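## Task

Press each drive blank that carries a green sticker fully into the rack until it bottoms out and clicks in; blanks without a green sticker stay untouched. The rack is free-standing: tilting it beyond a slight amount fails the job, and it must finish in its original spot.

## Robot and tools

Robot: two arms, left_arm and right_arm, each a six-joint arm with a two-finger parallel gripper and a wrist camera. Bases in the scene frame: left_arm at (-0.038, +0.313, +0.010) m, right_arm at (-0.033, -0.261, +0.034) m, both nearly unrotated. A camera stand is bolted behind the arms.

Frames: the scene frame has its origin at table height midway between the nominal bases, +x out over the table, +z up, +y toward left_arm (arm names do not match image sides). Each arm reports end_effector_position (m) and end_effector_quat_wxyz in its own base frame. Offsets you send are along the axes of that arm's current Hand target. The gripper's fingers point along its +z and open along its y; the reported point sits between the pads, about 1 cm behind the tips. Reported poses can be off by a few cm, more at long reach.

Row layout (used by execute_actions and move): 14 numbers, always all of them: left_arm dx, dy, dz, rx, ry, rz, opening, then right_arm the same seven. Pose numbers are offsets from the Hand target as it stood when the action or move began, never from the previous row; a scale of 1.0 equals 0.6 m of travel or 180 degrees, range -1 to 1. rx, ry, rz form one rotation vector. Opening is absolute, not an offset: +1 fully open (0.094 m), -1 closed. Sending 0 for all six pose numbers re-commands the current Hand target; a 0 in the opening slot closes halfway, so repeat the present opening to keep it.

execute_actions(actions, cameras): actions is a list of actions; each action is up to 15 rows, one per 1/30 s step, the last row held to fill 15 steps. An action takes 0.5 s. An empty list returns state plus all camera images and the scene number.

move(target, speed, blend, opening_speed, grip_force, blocking, cameras): drives grippers in straight lines toward one row, or a list of up to 15 rows, all offsets from the same starting Hand targets. speed is path top speed in m/s, 0.002 to 2.9, default 0.25 (turn rate twice that in rad/s), one value or one per target. blend rounds corners in m. opening_speed is change per second on the -1..1 scale, at least 0.2. grip_force is N per pad, 10 to 50. blocking=false returns early while the move keeps running. Moves are capped at 10 s; they do not avoid obstacles or the other arm. Keep paths away from an arm's own base.

wait(seconds 0 to 10): lets time pass holding commands. stop: brakes a running move. zoom_image(camera, region [x0,y0,x1,y1] pixels, max 504 each side) on cam_head_left, cam_head_right, cam_left_wrist or cam_right_wrist (all 672x504). finished_scene(scene 1 to 3) ends the scene; the goal must hold afterwards. read_manual gives only licence text.

Results: Hand target is the last commanded pose after clipping; the next offsets count from it. The gripper may rest short of it by up to a few cm from friction or weight, not necessarily contact; resend the missing distance as an offset. The move: line says how it ended: done (within 10 mm and 2 degrees), off_target, moving, held, fault; limits=paced means the pose was clipped, limits=held means steps were withheld. grip_measured reports opening on the command scale. Joint torques include gravity and have per-unit offsets; joints 1 to 3 wrap at ±28 N m. Joint velocities may read within noise. MOTOR HOT appears at 75 °C; at 90 °C the arm folds and idles for the scene; heat builds from holding, stretching out or pressing on unreachable poses.

Control notes: each step, commanded rotation is clipped to within 40 degrees of the measured one. A blocked arm keeps pressing until you command a target back behind the gripper. Faster moves and targets placed deeper past contact push harder.

Use the head cameras (calibration given in the source, scene frame) and wrist cameras to locate sticker colours and the rack. Push blanks with closed fingers, slowly, in the direction of insertion, and only a short way past where it should latch; brace or approach so the unsecured rack is not shoved or tipped, and confirm it has not moved. Avoid slams, fast hits on the rack or table, dropping anything off the table, contact or squeezing between the two arms, and strain on wrist camera cables.

Each tool is called after "Call:" in YAML: its name, and indented under it one key for each argument.

## Session

Call:
execute_actions:
  actions: []

Scene clock: 0.00 s.
left_arm: end_effector_position=(+0.3036, +0.0464, +0.0662) grip_measured=+1.000 end_effector_quat_wxyz=(+0.228, -0.178, +0.957, -0.008) | right_arm: end_effector_position=(+0.2399, -0.0205, +0.0988) grip_measured=+1.000 end_effector_quat_wxyz=(+0.272, +0.082, +0.958, +0.034)
Joint positions: left_arm=[0.148 1.335 0.754 -0.53 -0.001 -0.219 0.094] | right_arm=[-0.173 0.913 0.611 -0.723 -0.111 0.03 0.094]
Joint velocities: within noise
Joint torques (N m): no reading
Motor temperatures (°C): left_arm=[32 33 37 30 34 31 33] | right_arm=[32 38 39 35 32 31 33]
Heat: left arm: 37 °C; right arm: 39 °C.
Hand target: left_arm +0.3082, +0.0488, +0.0748; +0.241, -0.179, +0.954, -0.007 | right_arm +0.2439, -0.0200, +0.1075; +0.286, +0.079, +0.954, +0.034
Tool commands: left_gripper/opening=+1.0 right_gripper/opening=+1.0

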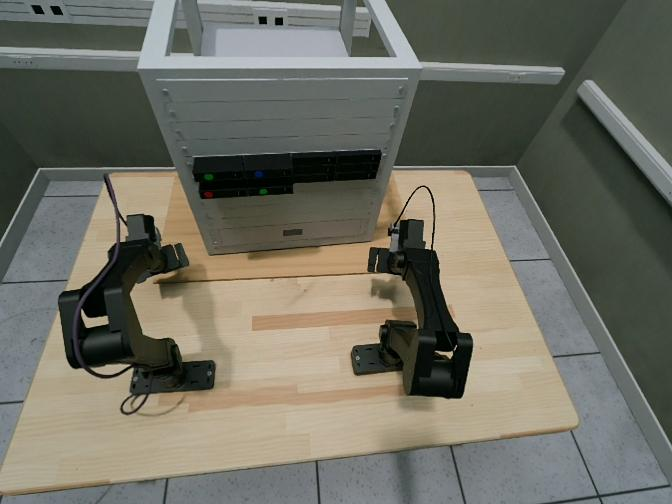

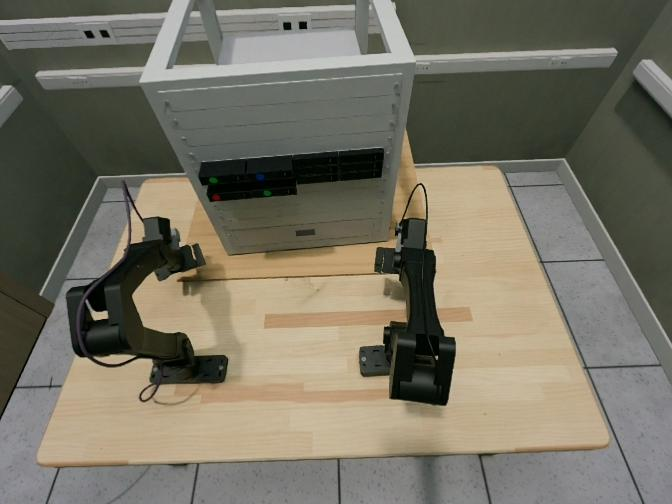

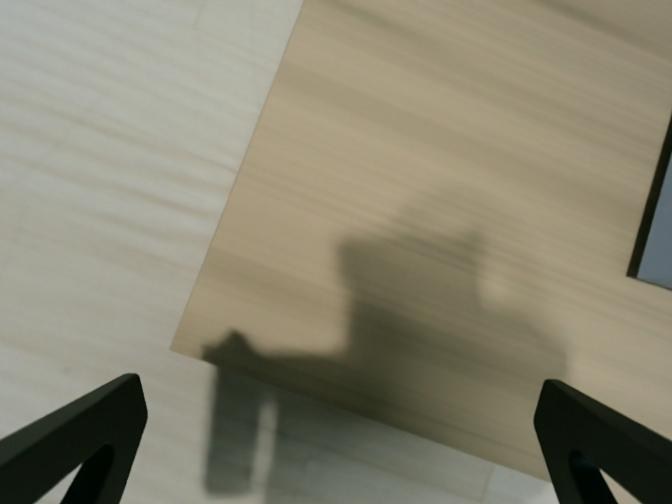

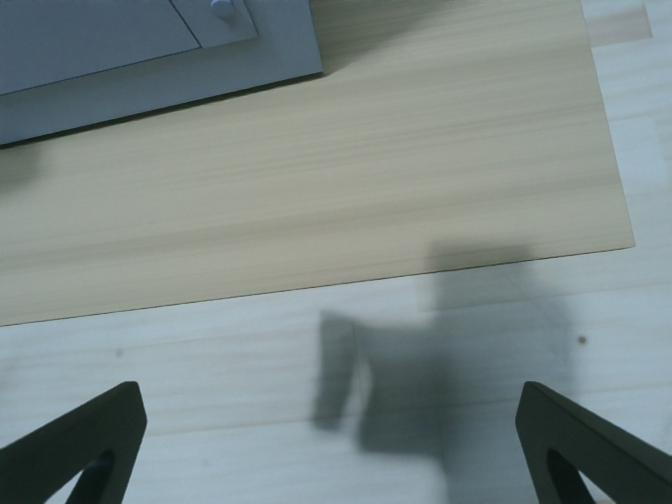

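Call:
zoom_image:
  camera: "cam_head_left"
  region: [180, 140, 400, 260]

Call:
zoom_image:
  camera: "cam_head_right"
  region: [180, 140, 400, 260]

Scaled by 2.291.

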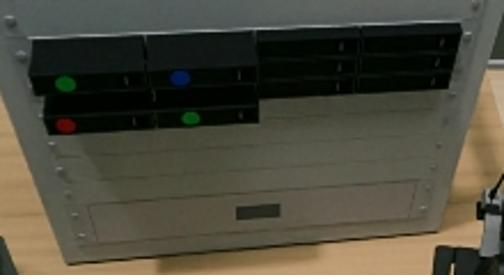

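Scaled by 2.291.

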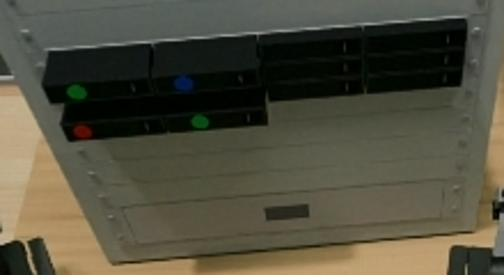

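Call:
move:
  target: [0.0702, -0.3220, -0.5378, 0.0568, -0.3416, 0.0733, -0.96, -0.0613, 0.4340, -0.3592, -0.0379, -0.3122, -0.0621, -0.96]
  speed: 0.2
  cameras: ["all"]

Scene clock: 41.57 s.
left_arm: end_effector_position=(+0.1978, -0.1699, +0.3229) grip_measured=-0.957 end_effector_quat_wxyz=(+0.663, -0.008, +0.749, -0.001) | right_arm: end_effector_position=(+0.1890, +0.2299, +0.3269) grip_measured=-0.956 end_effector_quat_wxyz=(+0.690, -0.034, +0.723, +0.015)
Joint positions: left_arm=[-1.467 1.028 1.011 -0.896 -1.417 -0.92 0.002] | right_arm=[1.524 1.103 0.898 -0.196 1.446 0.374 0.002]
Joint torques (N m): left_arm=[0.36 -2.61 7.02 1.04 -0.45 0.04] | right_arm=[-0.06 -3.79 6.17 1.16 0.4 -0.1]
Heat: left arm: 38 °C; right arm: 42 °C.
Hand target: left_arm +0.1978, -0.1678, +0.3254; +0.663, -0.011, +0.749, -0.005 (not the last commanded pose) | right_arm +0.1905, +0.2221, +0.3323; +0.701, -0.019, +0.713, +0.021 (not the last commanded pose)
Off the commanded pose: left_arm 0.038 m, 8 deg | right_arm 0.010 m, 3 deg.
move: held (left_arm; a check stopped the path), off_target (right_arm; braked when a check withheld steps of left_arm); limits=held
pose unreachable (left arm): on one or more control steps of this call, first in action 0 (counted from 0), this arm could not follow its commanded pose, so it was not sent that pose on those steps. It may still have moved: this result reports where it is.
cause: moving toward the commanded pose would bring a part of the arm too close to another arm (this arm's wrist (the part past joint 4) and the right arm's wrist (the part past joint 4), where that arm would come to rest).
camera_calibration:
cam_left_wrist: T_world_to_cam=[[0.00683969, -0.999803, 0.018635, -0.176832], [-0.528832, -0.0194327, -0.848504, 0.413821], [0.848699, -0.00405128, -0.528861, 0.0901883], [0, 0, 0, 1]] pos_world=[0.143509, -0.16839, 0.402121]
cam_right_wrist: T_world_to_cam=[[0.0642413, -0.996777, 0.0480448, 0.19988], [-0.457755, -0.072214, -0.886141, 0.430449], [0.886755, 0.0349341, -0.460919, 0.0690177], [0, 0, 0, 1]] pos_world=[0.122998, 0.227909, 0.403646]

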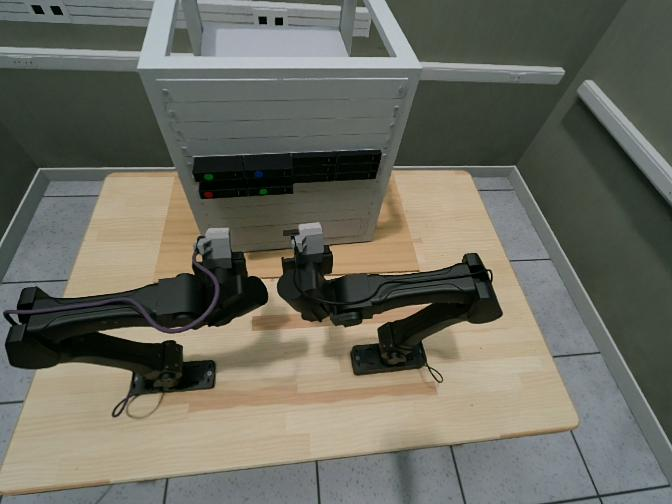

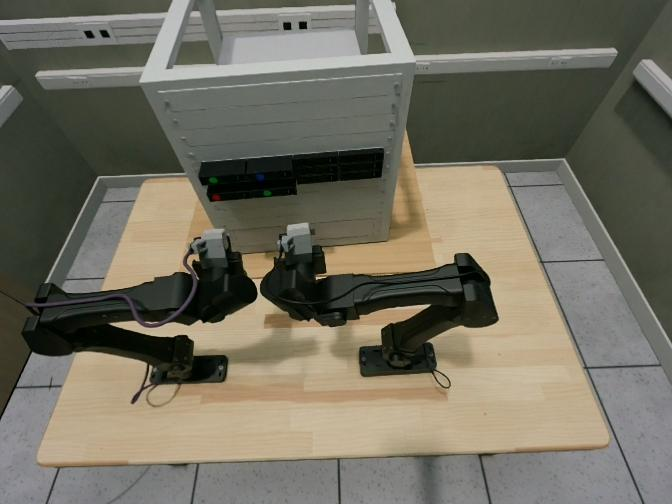

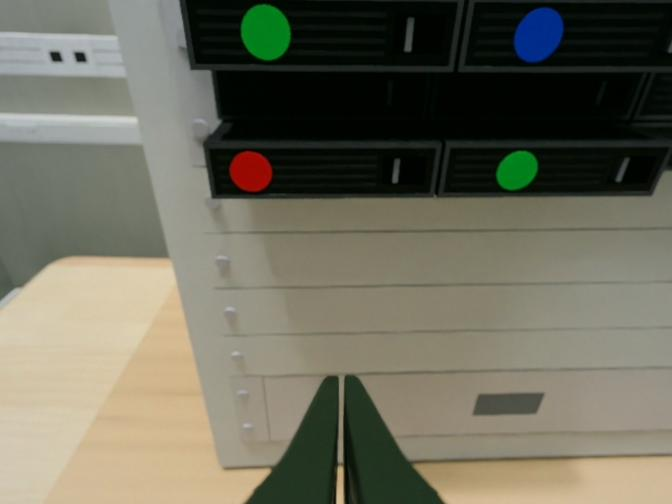

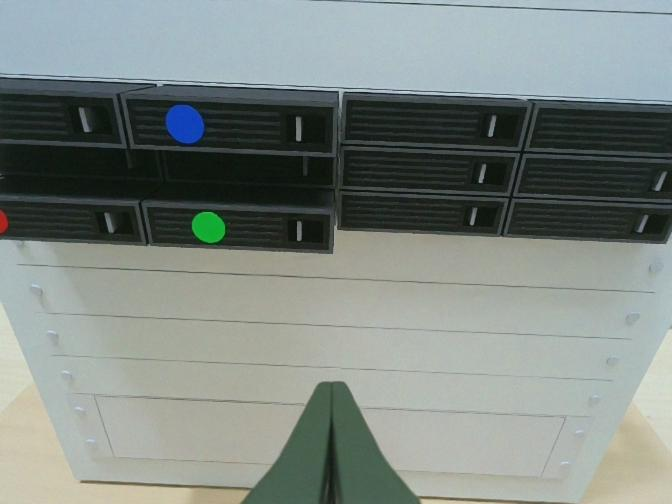

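Call:
move:
  target: [-0.1192, 0.0028, 0.1118, 0.0582, -0.0380, 0.0106, -0.96, 0.0553, 0.0952, 0.1710, -0.0986, -0.0713, 0.0085, -0.96]
  speed: 0.12
  cameras: ["all"]

Scene clock: 67.57 s.
left_arm: end_effector_position=(+0.2728, -0.1648, +0.3711) grip_measured=-0.957 end_effector_quat_wxyz=(+0.689, +0.074, +0.720, -0.043) | right_arm: end_effector_position=(+0.2904, +0.2846, +0.2937) grip_measured=-0.956 end_effector_quat_wxyz=(+0.758, -0.113, +0.628, +0.135)
Joint positions: left_arm=[-0.964 0.875 0.887 -0.079 -0.798 -0.008 0.002] | right_arm=[1.059 1.395 0.59 1.047 0.69 -0.158 0.002]
Joint torques (N m): left_arm=[0.32 -1.59 8.36 2.36 0.14 0.11] | right_arm=[-0.44 -4.03 5.79 1.51 -0.28 -0.11]
Heat: left arm: 38 °C; right arm: 41 °C.
Hand target: left_arm +0.2730, -0.1640, +0.3882; +0.704, +0.061, +0.704, -0.062 | right_arm +0.2891, +0.2850, +0.2977; +0.764, -0.115, +0.618, +0.142
Off the commanded pose: left_arm 0.017 m, 4 deg | right_arm 0.004 m, 2 deg.
move: off_target (left_arm)
camera_calibration:
cam_left_wrist: T_world_to_cam=[[-0.169978, -0.984904, -0.032737, -0.103408], [-0.452135, 0.107462, -0.885453, 0.508195], [0.875604, -0.135706, -0.463575, -0.00118466], [0, 0, 0, 1]] pos_world=[0.213233, -0.156619, 0.446048]
cam_right_wrist: T_world_to_cam=[[0.337182, -0.941136, 0.0239154, 0.161429], [-0.220689, -0.103711, -0.969815, 0.416152], [0.915207, 0.321726, -0.242667, -0.192014], [0, 0, 0, 1]] pos_world=[0.213141, 0.256862, 0.353134]

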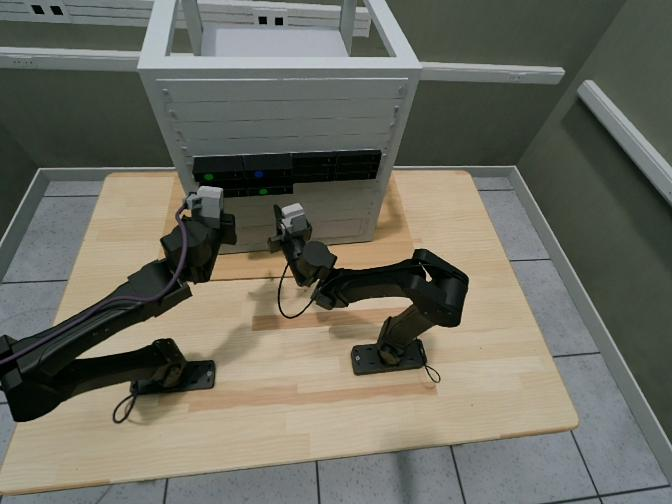

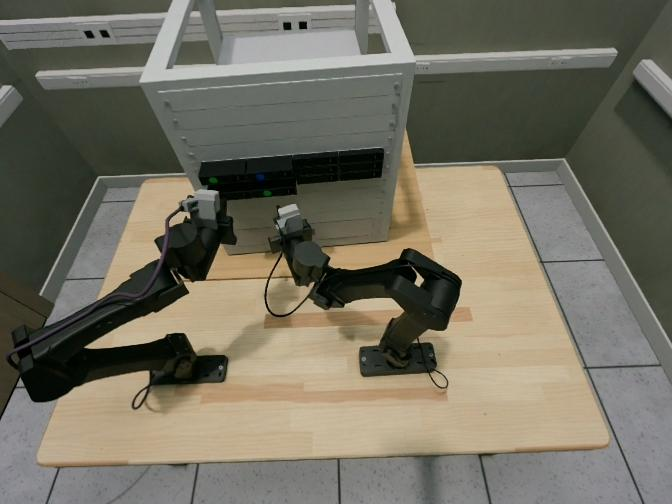

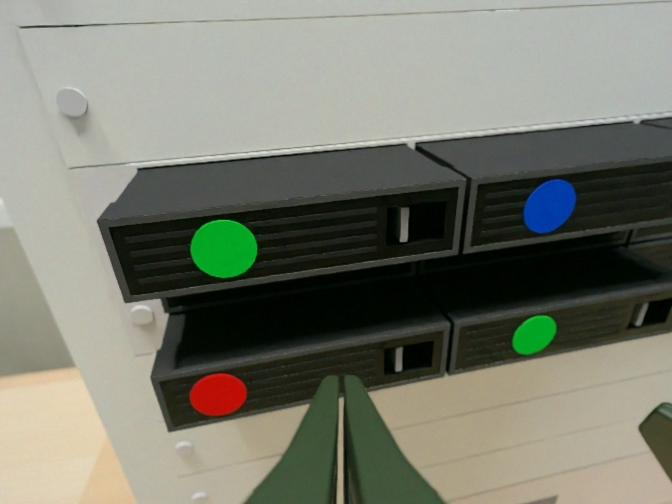

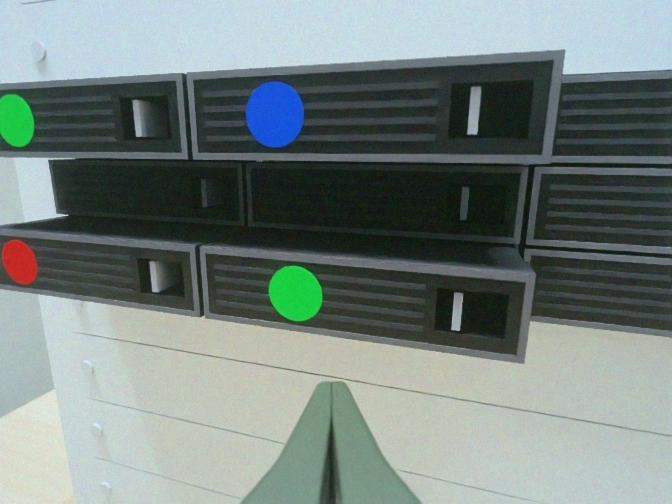

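Call:
move:
  target: [-0.0417, 0.0188, 0.0121, 0, 0, 0, -0.96, -0.0048, -0.0102, 0.0334, 0, 0, 0, -0.96]
  speed: 0.06
  cameras: ["cam_left_wrist", "cam_right_wrist"]

Scene clock: 74.73 s.
left_arm: end_effector_position=(+0.2836, -0.1525, +0.4087) grip_measured=-0.957 end_effector_quat_wxyz=(+0.708, +0.050, +0.702, -0.061) | right_arm: end_effector_position=(+0.3073, +0.2804, +0.2907) grip_measured=-0.956 end_effector_quat_wxyz=(+0.759, -0.120, +0.628, +0.127)
Joint positions: left_arm=[-0.874 0.892 0.984 -0.08 -0.717 -0.007 0.002] | right_arm=[0.995 1.421 0.602 1.047 0.628 -0.158 0.002]
Joint torques (N m): left_arm=[0.39 -0.94 9.39 1.4 0.19 0.06] | right_arm=[-0.46 -4.23 9.47 1.14 -0.25 0.07]
Heat: left arm: 38 °C; right arm: 41 °C.
Hand target: left_arm +0.2822, -0.1541, +0.4132; +0.704, +0.061, +0.704, -0.061 | right_arm +0.3090, +0.2861, +0.3047; +0.764, -0.115, +0.618, +0.142
Off the commanded pose: left_arm 0.005 m, 1 deg | right_arm 0.015 m, 2 deg.
move: off_target (right_arm)
camera_calibration:
cam_left_wrist: T_world_to_cam=[[-0.160331, -0.986847, 0.0206694, -0.113042], [-0.411311, 0.04776, -0.910243, 0.534509], [0.897283, -0.154442, -0.413559, -0.0209887], [0, 0, 0, 1]] pos_world=[0.220558, -0.140324, 0.480189]
cam_right_wrist: T_world_to_cam=[[0.33298, -0.941927, 0.0435644, 0.147557], [-0.216013, -0.121172, -0.968843, 0.419726], [0.917858, 0.313195, -0.243816, -0.205052], [0, 0, 0, 1]] pos_world=[0.229742, 0.254068, 0.350225]
Images, in order (width x height): cam_left_wrist 672x504, cam_right_wrist 672x504.

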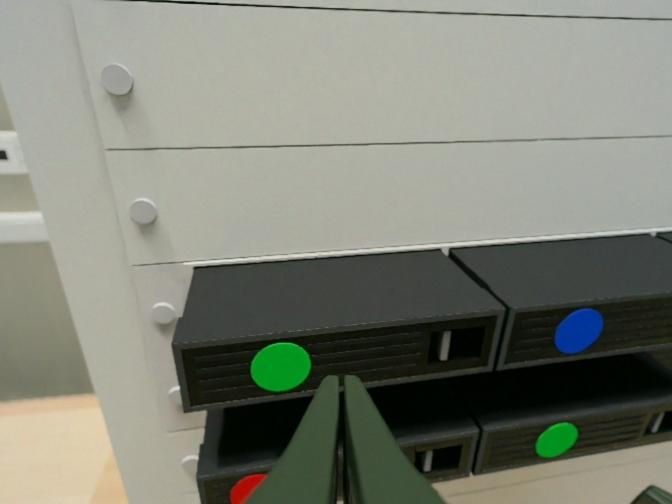

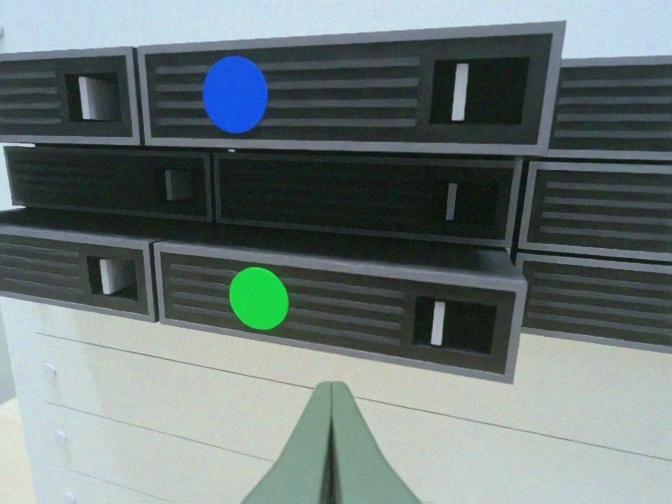

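Call:
move:
  target: [0.0333, -0.0016, 0.0264, 0, 0, 0, -0.96, -0.0196, 0, 0.0042, 0, 0, 0, -0.96]
  speed: 0.06
  cameras: ["cam_left_wrist", "cam_right_wrist"]

Scene clock: 79.30 s.
left_arm: end_effector_position=(+0.2977, -0.1558, +0.3826) grip_measured=-0.957 end_effector_quat_wxyz=(+0.691, +0.066, +0.718, -0.047) | right_arm: end_effector_position=(+0.3096, +0.2838, +0.2974) grip_measured=-0.956 end_effector_quat_wxyz=(+0.759, -0.119, +0.628, +0.127)
Joint positions: left_arm=[-0.821 0.923 0.941 -0.069 -0.662 -0.007 0.002] | right_arm=[0.995 1.421 0.633 1.017 0.628 -0.158 0.002]
Joint torques (N m): left_arm=[0.27 -1.78 7.16 2.36 0.16 0.09] | right_arm=[-0.43 -6.79 9.63 0.87 -0.3 0.08]
Heat: left arm: 38 °C; right arm: 42 °C.
Hand target: left_arm +0.2976, -0.1578, +0.3932; +0.704, +0.061, +0.705, -0.061 | right_arm +0.3091, +0.2861, +0.3167; +0.764, -0.115, +0.618, +0.142
Off the commanded pose: left_arm 0.011 m, 3 deg | right_arm 0.019 m, 2 deg.
move: off_target (left_arm, right_arm)
camera_calibration:
cam_left_wrist: T_world_to_cam=[[-0.163376, -0.986395, -0.0182676, -0.0976073], [-0.449317, 0.090879, -0.888738, 0.526511], [0.878307, -0.13699, -0.458051, -0.0196019], [0, 0, 0, 1]] pos_world=[0.23784, -0.146813, 0.457168]
cam_right_wrist: T_world_to_cam=[[0.332853, -0.941998, 0.042987, 0.149989], [-0.215542, -0.120383, -0.969046, 0.426863], [0.918014, 0.313284, -0.24311, -0.206815], [0, 0, 0, 1]] pos_world=[0.231942, 0.257469, 0.356923]
Images, in order (width x height): cam_left_wrist 672x504, cam_right_wrist 672x504.

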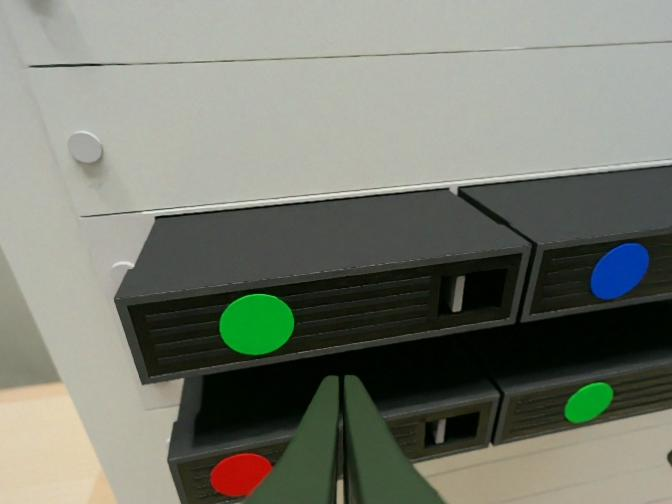

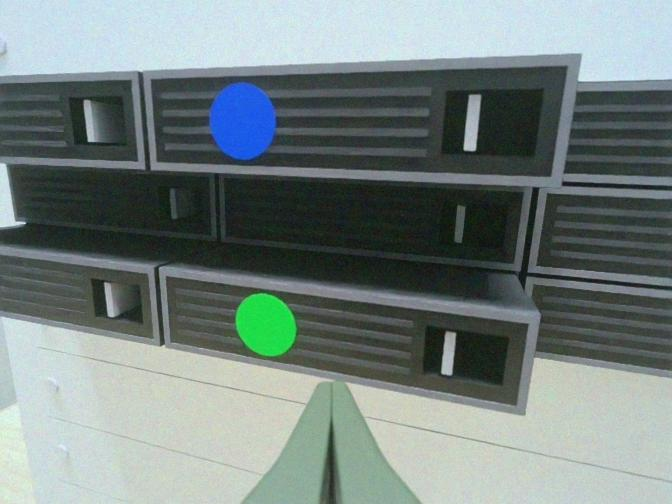

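Call:
move:
  target: [-0.0167, 0, 0, 0, 0, 0, -0.96, 0.0132, -0.0205, 0.0621, 0, 0, 0, -0.96]
  speed: 0.04
  cameras: ["all"]

Scene clock: 83.90 s.
left_arm: end_effector_position=(+0.2984, -0.1566, +0.3858) grip_measured=-0.957 end_effector_quat_wxyz=(+0.693, +0.065, +0.717, -0.048) | right_arm: end_effector_position=(+0.3458, +0.2820, +0.3088) grip_measured=-0.956 end_effector_quat_wxyz=(+0.766, -0.114, +0.619, +0.131)
Joint positions: left_arm=[-0.821 0.929 0.951 -0.069 -0.662 -0.007 0.002] | right_arm=[0.884 1.491 0.723 1.009 0.52 -0.135 0.002]
Joint torques (N m): left_arm=[0.39 -1.5 9.85 2.04 0.15 0.08] | right_arm=[-0.38 -5.12 9.8 0.88 -0.25 0.14]
Motor temperatures (°C): left_arm=[31 33 38 35 34 31 33] | right_arm=[32 38 42 39 31 31 33]
Heat: left arm: 38 °C; right arm: 42 °C.
Hand target: left_arm +0.2976, -0.1578, +0.4032; +0.704, +0.061, +0.705, -0.061 | right_arm +0.3490, +0.2883, +0.3168; +0.764, -0.115, +0.618, +0.142
Off the commanded pose: left_arm 0.017 m, 3 deg | right_arm 0.011 m, 1 deg.
move: off_target (left_arm, right_arm)
camera_calibration:
cam_left_wrist: T_world_to_cam=[[-0.163372, -0.986447, -0.0152423, -0.0993824], [-0.44628, 0.0876724, -0.890588, 0.529067], [0.879854, -0.138694, -0.454555, -0.0208734], [0, 0, 0, 1]] pos_world=[0.238241, -0.147315, 0.460178]
cam_right_wrist: T_world_to_cam=[[0.330906, -0.94304, 0.0342983, 0.139431], [-0.197041, -0.104594, -0.9748, 0.436385], [0.922863, 0.315809, -0.220428, -0.246197], [0, 0, 0, 1]] pos_world=[0.267053, 0.254884, 0.366337]

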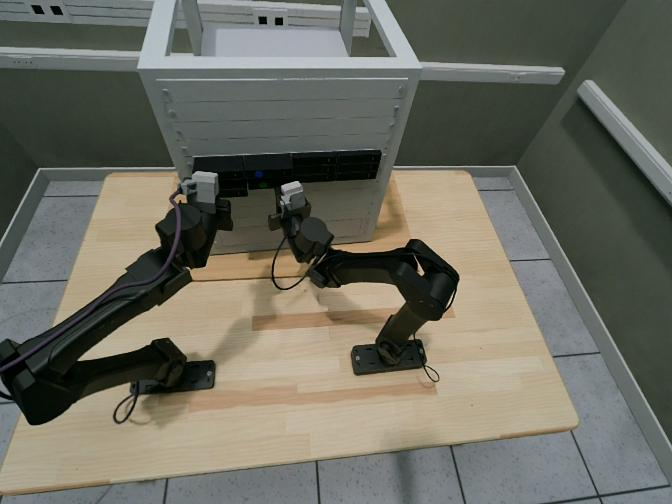

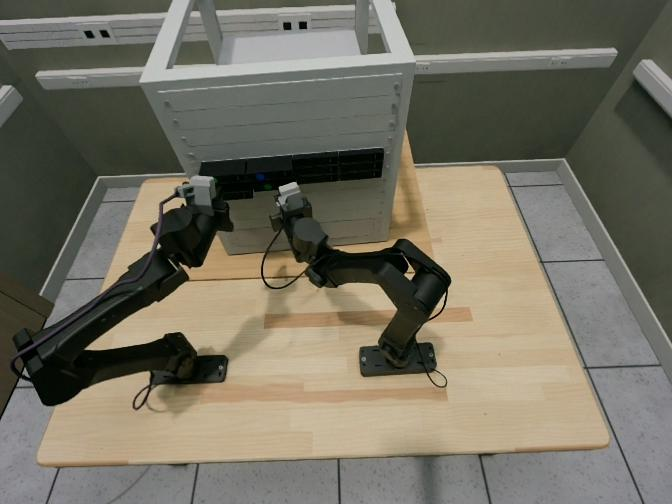

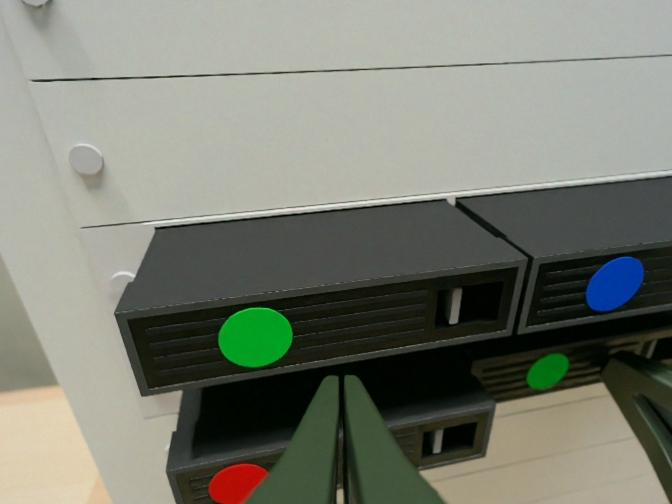

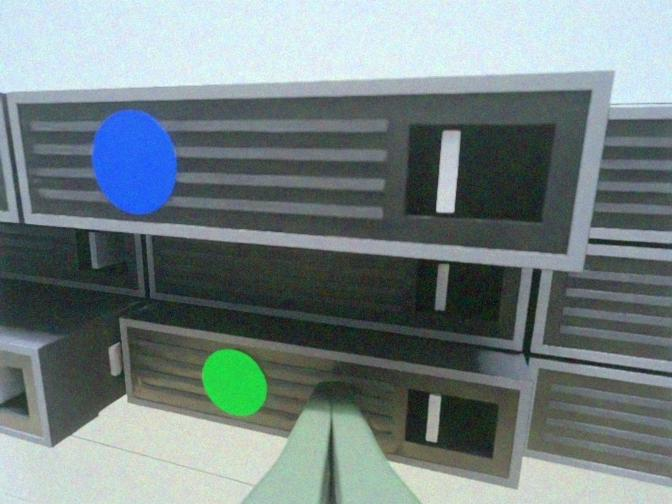

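Call:
move:
  target: [-0.0133, 0, 0, 0, 0, 0, -0.96, 0.0050, -0.0077, 0.0233, 0, 0, 0, -0.96]
  speed: 0.03
  cameras: ["cam_left_wrist", "cam_right_wrist"]

Scene clock: 86.00 s.
left_arm: end_effector_position=(+0.2988, -0.1571, +0.4001) grip_measured=-0.957 end_effector_quat_wxyz=(+0.700, +0.059, +0.710, -0.054) | right_arm: end_effector_position=(+0.3578, +0.2861, +0.3088) grip_measured=-0.956 end_effector_quat_wxyz=(+0.765, -0.117, +0.619, +0.135)
Joint positions: left_arm=[-0.821 0.939 0.99 -0.069 -0.661 -0.007 0.002] | right_arm=[0.857 1.53 0.76 1.006 0.484 -0.124 0.002]
Joint torques (N m): left_arm=[0.38 -1.58 9.76 1.73 0.19 0.11] | right_arm=[-0.54 -5.35 9.84 0.9 -0.21 0.13]
Heat: left arm: 39 °C; right arm: 43 °C.
Hand target: left_arm +0.2976, -0.1578, +0.4112; +0.704, +0.061, +0.705, -0.061 | right_arm +0.3641, +0.2891, +0.3167; +0.764, -0.115, +0.619, +0.142
Off the commanded pose: left_arm 0.011 m, 1 deg | right_arm 0.011 m, 1 deg.
move: off_target (left_arm, right_arm)
camera_calibration:
cam_left_wrist: T_world_to_cam=[[-0.163531, -0.986537, 0.00167376, -0.106348], [-0.429395, 0.06965, -0.900427, 0.537995], [0.888188, -0.147967, -0.435003, -0.0266021], [0, 0, 0, 1]] pos_world=[0.237249, -0.146324, 0.473031]
cam_right_wrist: T_world_to_cam=[[0.340126, -0.939767, 0.0339548, 0.135174], [-0.195932, -0.106136, -0.974857, 0.43924], [0.919742, 0.324922, -0.22023, -0.260045], [0, 0, 0, 1]] pos_world=[0.279259, 0.258145, 0.366337]
Images, in order (width x height): cam_left_wrist 672x504, cam_right_wrist 672x504.

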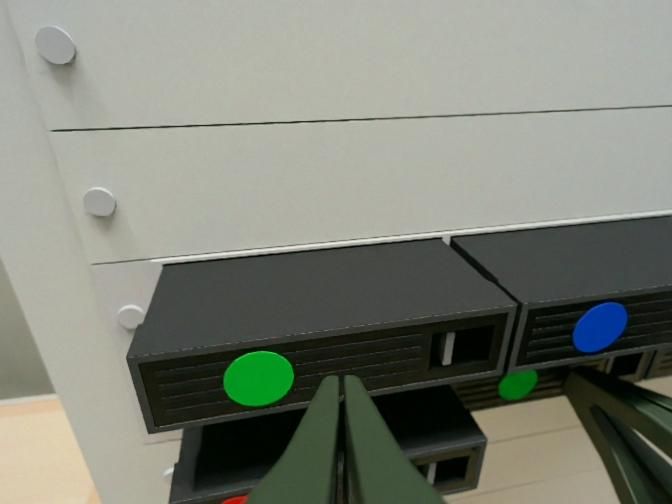

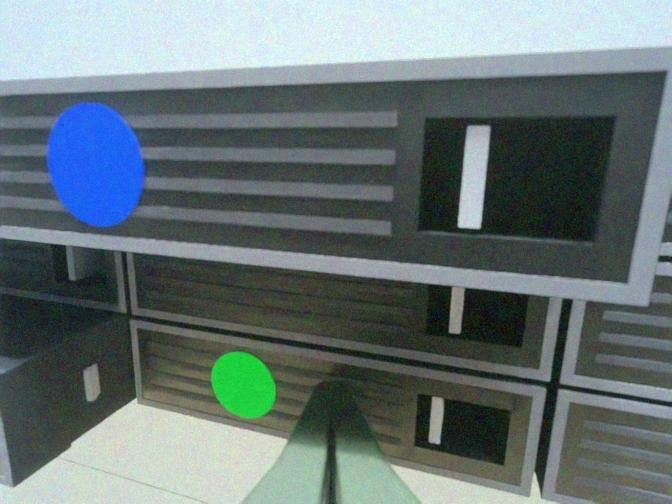

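Call:
move:
  target: [0, 0, 0, 0, 0, 0, -0.96, 0.0033, -0.0051, 0.0155, 0, 0, 0, -0.96]
  speed: 0.03
  cameras: ["cam_head_left", "cam_left_wrist", "cam_right_wrist"]

Scene clock: 90.87 s.
left_arm: end_effector_position=(+0.2988, -0.1572, +0.4000) grip_measured=-0.957 end_effector_quat_wxyz=(+0.700, +0.059, +0.710, -0.055) | right_arm: end_effector_position=(+0.3593, +0.2924, +0.3103) grip_measured=-0.956 end_effector_quat_wxyz=(+0.765, -0.126, +0.615, +0.146)
Joint positions: left_arm=[-0.821 0.939 0.99 -0.069 -0.661 -0.007 0.002] | right_arm=[0.85 1.542 0.774 1.006 0.448 -0.118 0.002]
Joint torques (N m): left_arm=[0.32 -1.62 9.84 1.7 0.22 0.08] | right_arm=[-1.77 -4.42 10.84 0.9 -0.11 0.13]
Heat: left arm: 39 °C; right arm: 44 °C.
Hand target: left_arm +0.2976, -0.1578, +0.4112; +0.704, +0.061, +0.704, -0.062 | right_arm +0.3740, +0.2896, +0.3167; +0.764, -0.115, +0.619, +0.142
Off the commanded pose: left_arm 0.011 m, 1 deg | right_arm 0.016 m, 1 deg.
move: off_target (left_arm, right_arm)
camera_calibration:
cam_left_wrist: T_world_to_cam=[[-0.163987, -0.986461, 0.00166139, -0.106224], [-0.429374, 0.0698619, -0.90042, 0.538018], [0.888114, -0.148371, -0.435018, -0.0266367], [0, 0, 0, 1]] pos_world=[0.237248, -0.146324, 0.473031]
cam_right_wrist: T_world_to_cam=[[0.368032, -0.929168, 0.0346333, 0.127185], [-0.18769, -0.110719, -0.975968, 0.44041], [0.910673, 0.352687, -0.215144, -0.269615], [0, 0, 0, 1]] pos_world=[0.281384, 0.262028, 0.367416]
Images, in order (width x height): cam_head_left 672x504, cam_left_wrist 672x504, cam_right_wrist 672x504.

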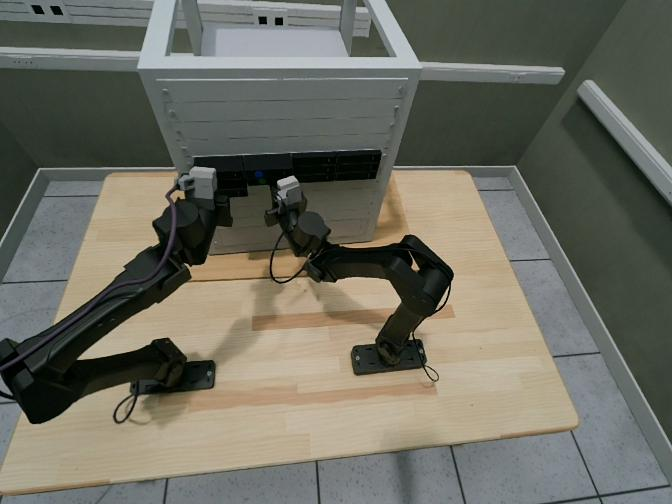

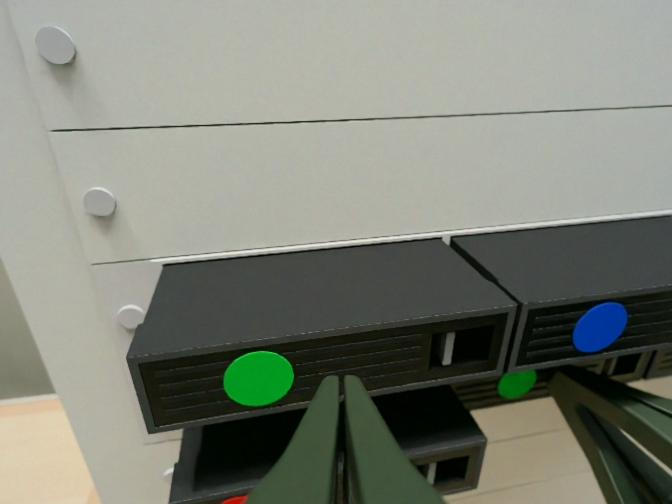

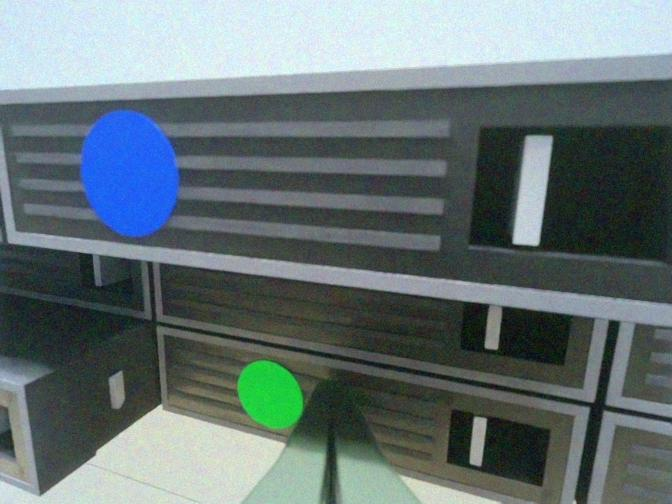

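Call:
move:
  target: [0.0167, 0.0174, 0.0644, 0, 0, 0, -0.96, -0.0181, 0.0282, -0.0853, 0, 0, 0, -0.96]
  speed: 0.05
  cameras: ["cam_head_left", "cam_left_wrist", "cam_right_wrist"]

Scene clock: 95.27 s.
left_arm: end_effector_position=(+0.3366, -0.1525, +0.3782) grip_measured=-0.957 end_effector_quat_wxyz=(+0.682, +0.069, +0.726, -0.045) | right_arm: end_effector_position=(+0.3218, +0.2914, +0.3145) grip_measured=-0.956 end_effector_quat_wxyz=(+0.765, -0.112, +0.617, +0.149)
Joint positions: left_arm=[-0.667 1.03 0.99 -0.034 -0.505 -0.007 0.002] | right_arm=[0.961 1.45 0.702 1.006 0.573 -0.128 0.002]
Joint torques (N m): left_arm=[0.5 -2.55 9.31 2.49 0.13 0.11] | right_arm=[0.44 -7.47 5.89 0.96 -0.06 -0.14]
Heat: left arm: 39 °C; right arm: 44 °C.
Hand target: left_arm +0.3374, -0.1542, +0.4012; +0.704, +0.061, +0.705, -0.061 | right_arm +0.3191, +0.2867, +0.3167; +0.764, -0.115, +0.619, +0.142
Off the commanded pose: left_arm 0.023 m, 4 deg | right_arm 0.006 m, 1 deg.
move: off_target (left_arm)
camera_calibration:
cam_left_wrist: T_world_to_cam=[[-0.165039, -0.98603, -0.0225292, -0.0857989], [-0.469773, 0.0986732, -0.877255, 0.543519], [0.867223, -0.134198, -0.479496, -0.0430772], [0, 0, 0, 1]] pos_world=[0.278528, -0.144012, 0.454217]
cam_right_wrist: T_world_to_cam=[[0.356009, -0.934447, 0.00815746, 0.153757], [-0.196833, -0.0835181, -0.976873, 0.432711], [0.913518, 0.34617, -0.213664, -0.233642], [0, 0, 0, 1]] pos_world=[0.243869, 0.260696, 0.371529]
Images, in order (width x height): cam_head_left 672x504, cam_left_wrist 672x504, cam_right_wrist 672x504.

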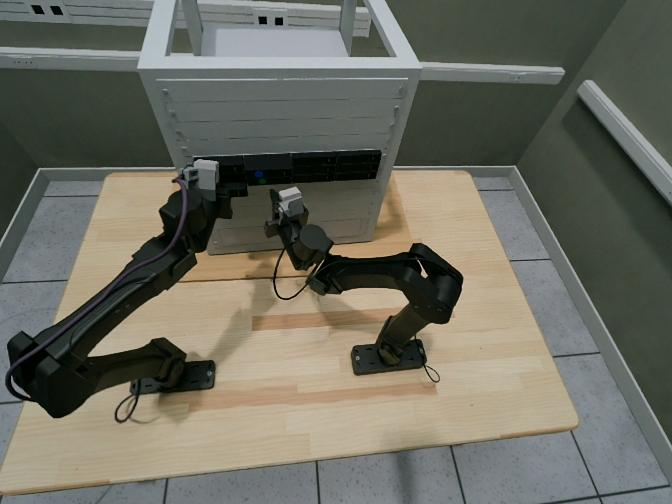

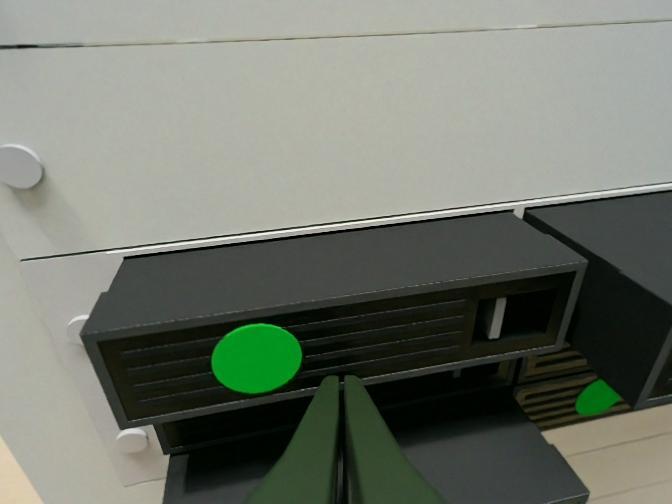

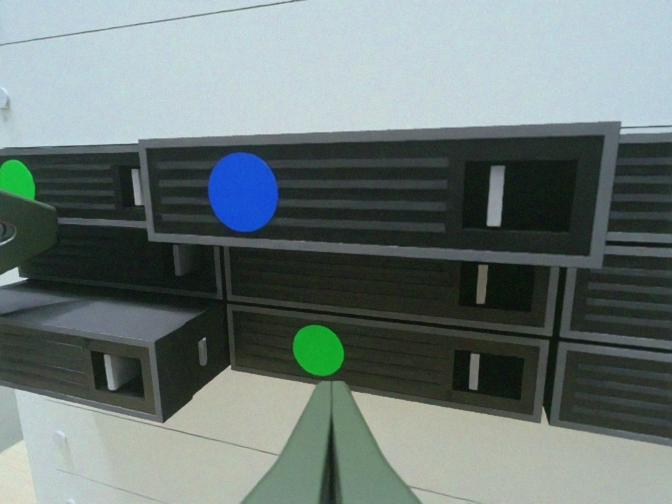

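Call:
move:
  target: [-0.0333, -0.0052, -0.0193, 0, 0, 0, -0.96, -0.0132, 0.0205, -0.0620, 0, 0, 0, -0.96]
  speed: 0.06
  cameras: ["cam_left_wrist", "cam_right_wrist"]

Scene clock: 98.27 s.
left_arm: end_effector_position=(+0.3282, -0.1610, +0.4130) grip_measured=-0.957 end_effector_quat_wxyz=(+0.704, +0.065, +0.704, -0.070) | right_arm: end_effector_position=(+0.2814, +0.2901, +0.3130) grip_measured=-0.956 end_effector_quat_wxyz=(+0.762, -0.115, +0.620, +0.147)
Joint positions: left_arm=[-0.703 1.03 1.063 -0.034 -0.513 -0.007 0.002] | right_arm=[1.088 1.358 0.624 1.006 0.696 -0.17 0.002]
Joint torques (N m): left_arm=[-0.46 -3.02 9.78 1.47 -0.16 0.09] | right_arm=[0.35 -6.39 5.89 1.01 -0.07 -0.11]
Heat: left arm: 39 °C; right arm: 43 °C.
Hand target: left_arm +0.3255, -0.1552, +0.4212; +0.704, +0.061, +0.704, -0.061 | right_arm +0.2792, +0.2846, +0.3167; +0.764, -0.115, +0.618, +0.142
Off the commanded pose: left_arm 0.010 m, 1 deg | right_arm 0.007 m, 1 deg.
move: done
camera_calibration:
cam_left_wrist: T_world_to_cam=[[-0.193488, -0.981019, 0.0128236, -0.0992996], [-0.416255, 0.0702486, -0.90653, 0.56099], [0.888422, -0.18074, -0.421946, -0.0584466], [0, 0, 0, 1]] pos_world=[0.266227, -0.147387, 0.485166]
cam_right_wrist: T_world_to_cam=[[0.356371, -0.934221, 0.0151775, 0.164459], [-0.202061, -0.092918, -0.974955, 0.426686], [0.912234, 0.344379, -0.221883, -0.193105], [0, 0, 0, 1]] pos_world=[0.203766, 0.259789, 0.370657]
Images, in order (width x height): cam_left_wrist 672x504, cam_right_wrist 672x504.

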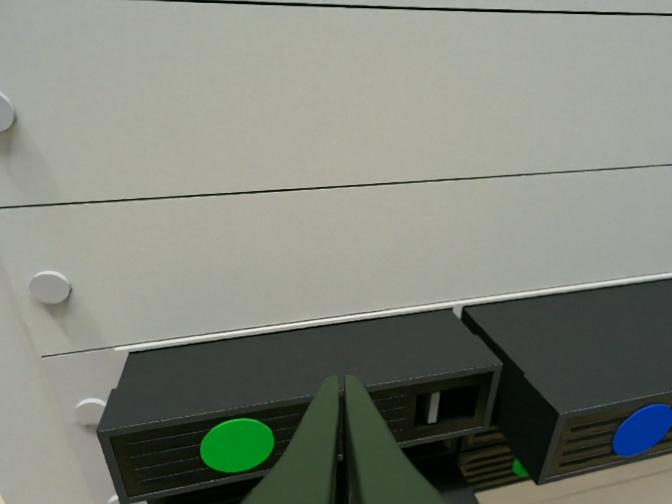

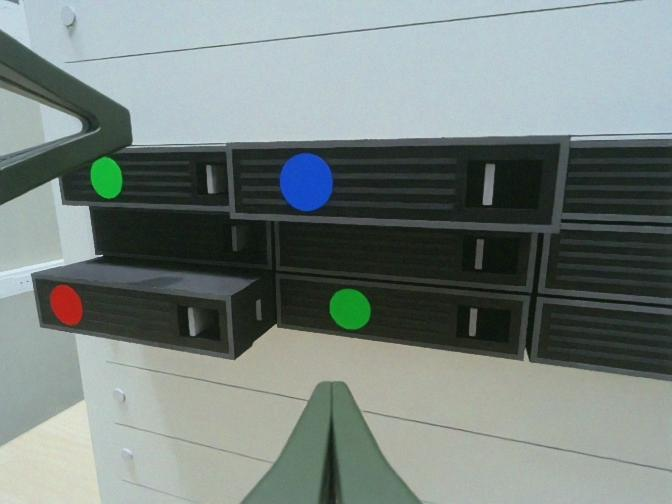

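Call:
move:
  target: [0.0250, 0, 0, 0, 0, 0, -0.96, 0, 0, 0, 0, 0, 0, -0.96]
  speed: 0.06
  cameras: ["cam_left_wrist"]

Scene clock: 100.90 s.
left_arm: end_effector_position=(+0.3299, -0.1623, +0.3957) grip_measured=-0.957 end_effector_quat_wxyz=(+0.693, +0.072, +0.715, -0.062) | right_arm: end_effector_position=(+0.2814, +0.2900, +0.3130) grip_measured=-0.956 end_effector_quat_wxyz=(+0.762, -0.115, +0.620, +0.147)
Joint positions: left_arm=[-0.703 1.03 1.027 -0.034 -0.513 -0.007 0.002] | right_arm=[1.088 1.358 0.624 1.006 0.696 -0.17 0.002]
Joint torques (N m): left_arm=[-0.43 -4.79 7.21 2.08 -0.14 0.07] | right_arm=[0.39 -6.37 5.91 1 -0.07 -0.12]
Heat: left arm: 39 °C; right arm: 43 °C.
Hand target: left_arm +0.3255, -0.1552, +0.4062; +0.704, +0.061, +0.704, -0.061 | right_arm +0.2792, +0.2846, +0.3167; +0.764, -0.115, +0.618, +0.142
Off the commanded pose: left_arm 0.013 m, 2 deg | right_arm 0.007 m, 1 deg.
move: off_target (left_arm)
camera_calibration:
cam_left_wrist: T_world_to_cam=[[-0.192995, -0.981186, -0.00519686, -0.0931125], [-0.441598, 0.0915875, -0.892526, 0.552277], [0.87621, -0.169958, -0.450965, -0.0502192], [0, 0, 0, 1]] pos_world=[0.269917, -0.150478, 0.469791]
Images, in order (width x height): cam_left_wrist 672x504.

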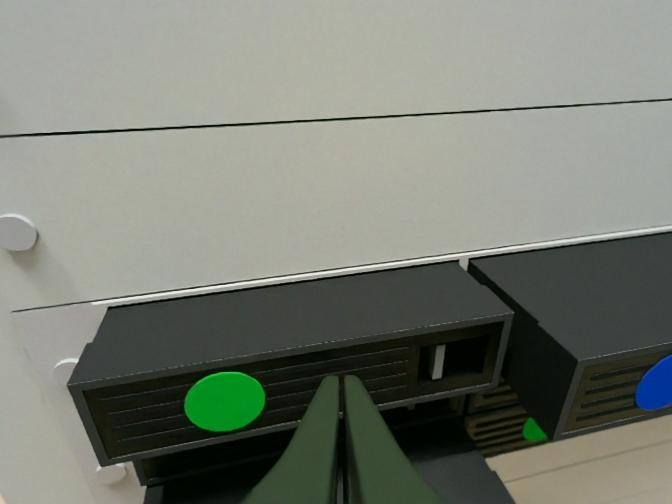

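Call:
move:
  target: [0, 0.0087, 0.0322, 0, 0, 0, -0.96, 0, 0, 0, 0, 0, 0, -0.96]
  speed: 0.05
  cameras: ["cam_left_wrist", "cam_right_wrist"]

Scene clock: 103.50 s.
left_arm: end_effector_position=(+0.3442, -0.1538, +0.3856) grip_measured=-0.957 end_effector_quat_wxyz=(+0.684, +0.069, +0.724, -0.049) | right_arm: end_effector_position=(+0.2814, +0.2900, +0.3130) grip_measured=-0.956 end_effector_quat_wxyz=(+0.762, -0.115, +0.620, +0.147)
Joint positions: left_arm=[-0.645 1.059 1.027 -0.034 -0.479 -0.007 0.002] | right_arm=[1.088 1.358 0.624 1.006 0.696 -0.17 0.002]
Joint torques (N m): left_arm=[0.38 -2.95 9.28 2.42 0.21 0.08] | right_arm=[0.42 -6.38 5.89 1.01 -0.07 -0.11]
Heat: left arm: 39 °C; right arm: 43 °C.
Hand target: left_arm +0.3454, -0.1534, +0.4062; +0.704, +0.061, +0.704, -0.061 | right_arm +0.2792, +0.2846, +0.3167; +0.764, -0.115, +0.618, +0.142
Off the commanded pose: left_arm 0.021 m, 4 deg | right_arm 0.007 m, 1 deg.
move: off_target (left_arm)
camera_calibration:
cam_left_wrist: T_world_to_cam=[[-0.170056, -0.985281, -0.0173655, -0.0858971], [-0.464952, 0.0957615, -0.880142, 0.552647], [0.86885, -0.141599, -0.474394, -0.0499271], [0, 0, 0, 1]] pos_world=[0.285726, -0.144625, 0.461231]
cam_right_wrist: T_world_to_cam=[[0.356039, -0.93435, 0.0150277, 0.164581], [-0.20215, -0.0927109, -0.974956, 0.426671], [0.912344, 0.344084, -0.221887, -0.193141], [0, 0, 0, 1]] pos_world=[0.203865, 0.25979, 0.370657]
Images, in order (width x height): cam_left_wrist 672x504, cam_right_wrist 672x504.

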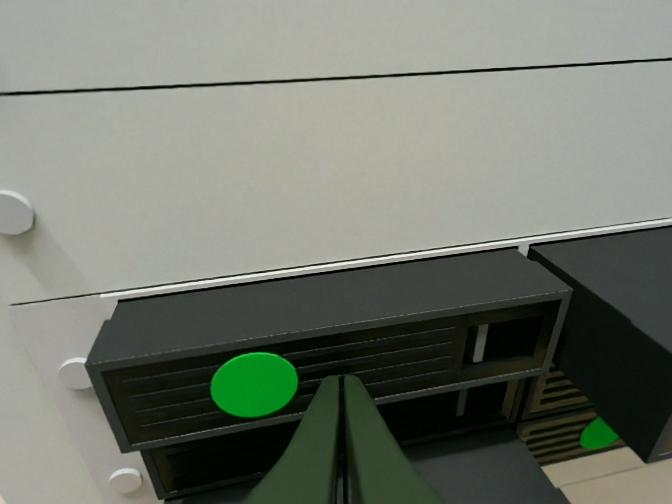

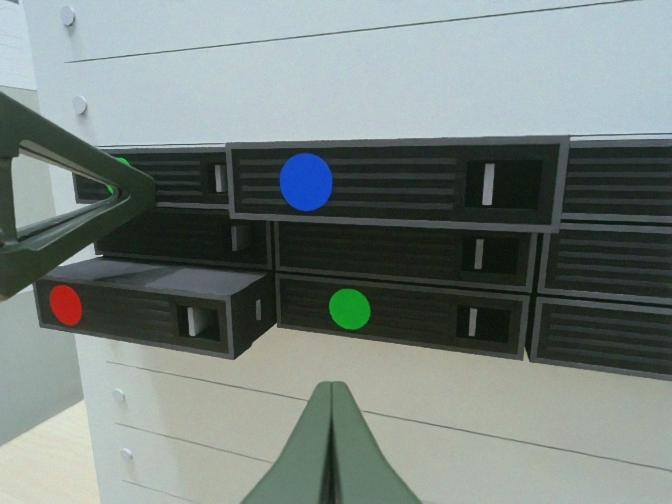

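Call:
move:
  target: [-0.0133, 0.0087, 0.0322, 0, 0, 0, -0.96, 0, 0, 0, 0, 0, 0, -0.96]
  speed: 0.05
  cameras: ["cam_left_wrist", "cam_right_wrist"]

Scene clock: 105.70 s.
left_arm: end_effector_position=(+0.3529, -0.1571, +0.3936) grip_measured=-0.957 end_effector_quat_wxyz=(+0.685, +0.078, +0.721, -0.063) | right_arm: end_effector_position=(+0.2814, +0.2900, +0.3130) grip_measured=-0.956 end_effector_quat_wxyz=(+0.762, -0.115, +0.620, +0.147)
Joint positions: left_arm=[-0.607 1.088 1.066 -0.036 -0.406 -0.007 0.002] | right_arm=[1.088 1.358 0.624 1.006 0.696 -0.17 0.002]
Joint torques (N m): left_arm=[1.98 -0.17 11.12 2.5 0.01 0.12] | right_arm=[0.39 -6.38 5.9 0.99 -0.05 -0.12]
Heat: left arm: 39 °C; right arm: 42 °C.
Hand target: left_arm +0.3654, -0.1517, +0.4142; +0.704, +0.061, +0.704, -0.061 | right_arm +0.2792, +0.2846, +0.3167; +0.764, -0.115, +0.618, +0.142
Off the commanded pose: left_arm 0.025 m, 4 deg | right_arm 0.007 m, 1 deg.
move: off_target (left_arm)
camera_calibration:
cam_left_wrist: T_world_to_cam=[[-0.203744, -0.978978, -0.00956245, -0.077676], [-0.457474, 0.103835, -0.88314, 0.563902], [0.865567, -0.17556, -0.469013, -0.0603699], [0, 0, 0, 1]] pos_world=[0.294399, -0.145195, 0.468947]
cam_right_wrist: T_world_to_cam=[[0.356039, -0.93435, 0.0150277, 0.164581], [-0.20215, -0.0927109, -0.974956, 0.426671], [0.912344, 0.344084, -0.221887, -0.193141], [0, 0, 0, 1]] pos_world=[0.203865, 0.25979, 0.370657]
Images, in order (width x height): cam_left_wrist 672x504, cam_right_wrist 672x504.

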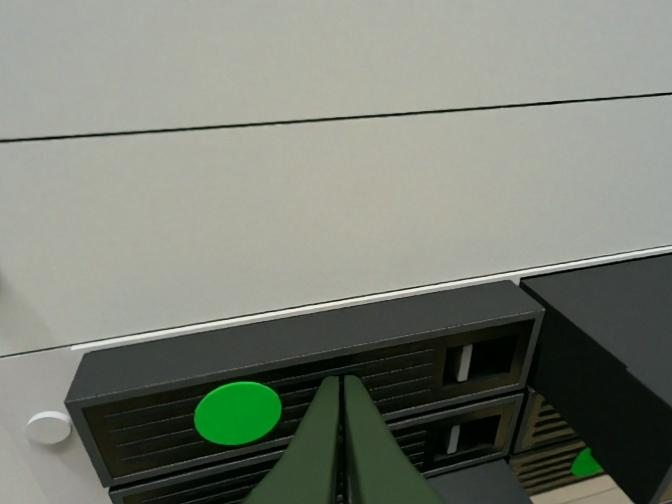

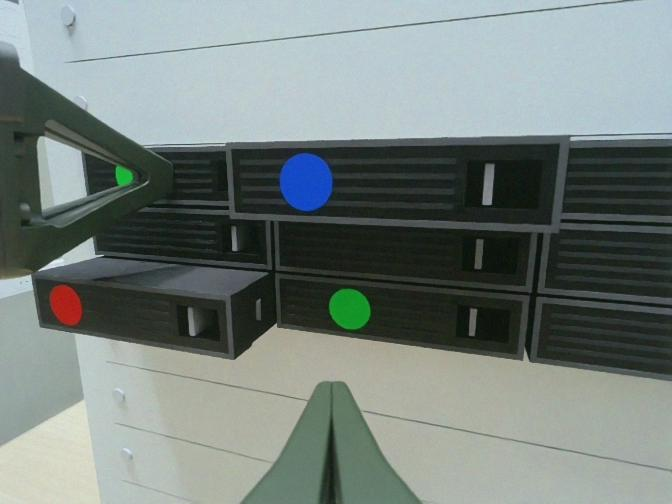

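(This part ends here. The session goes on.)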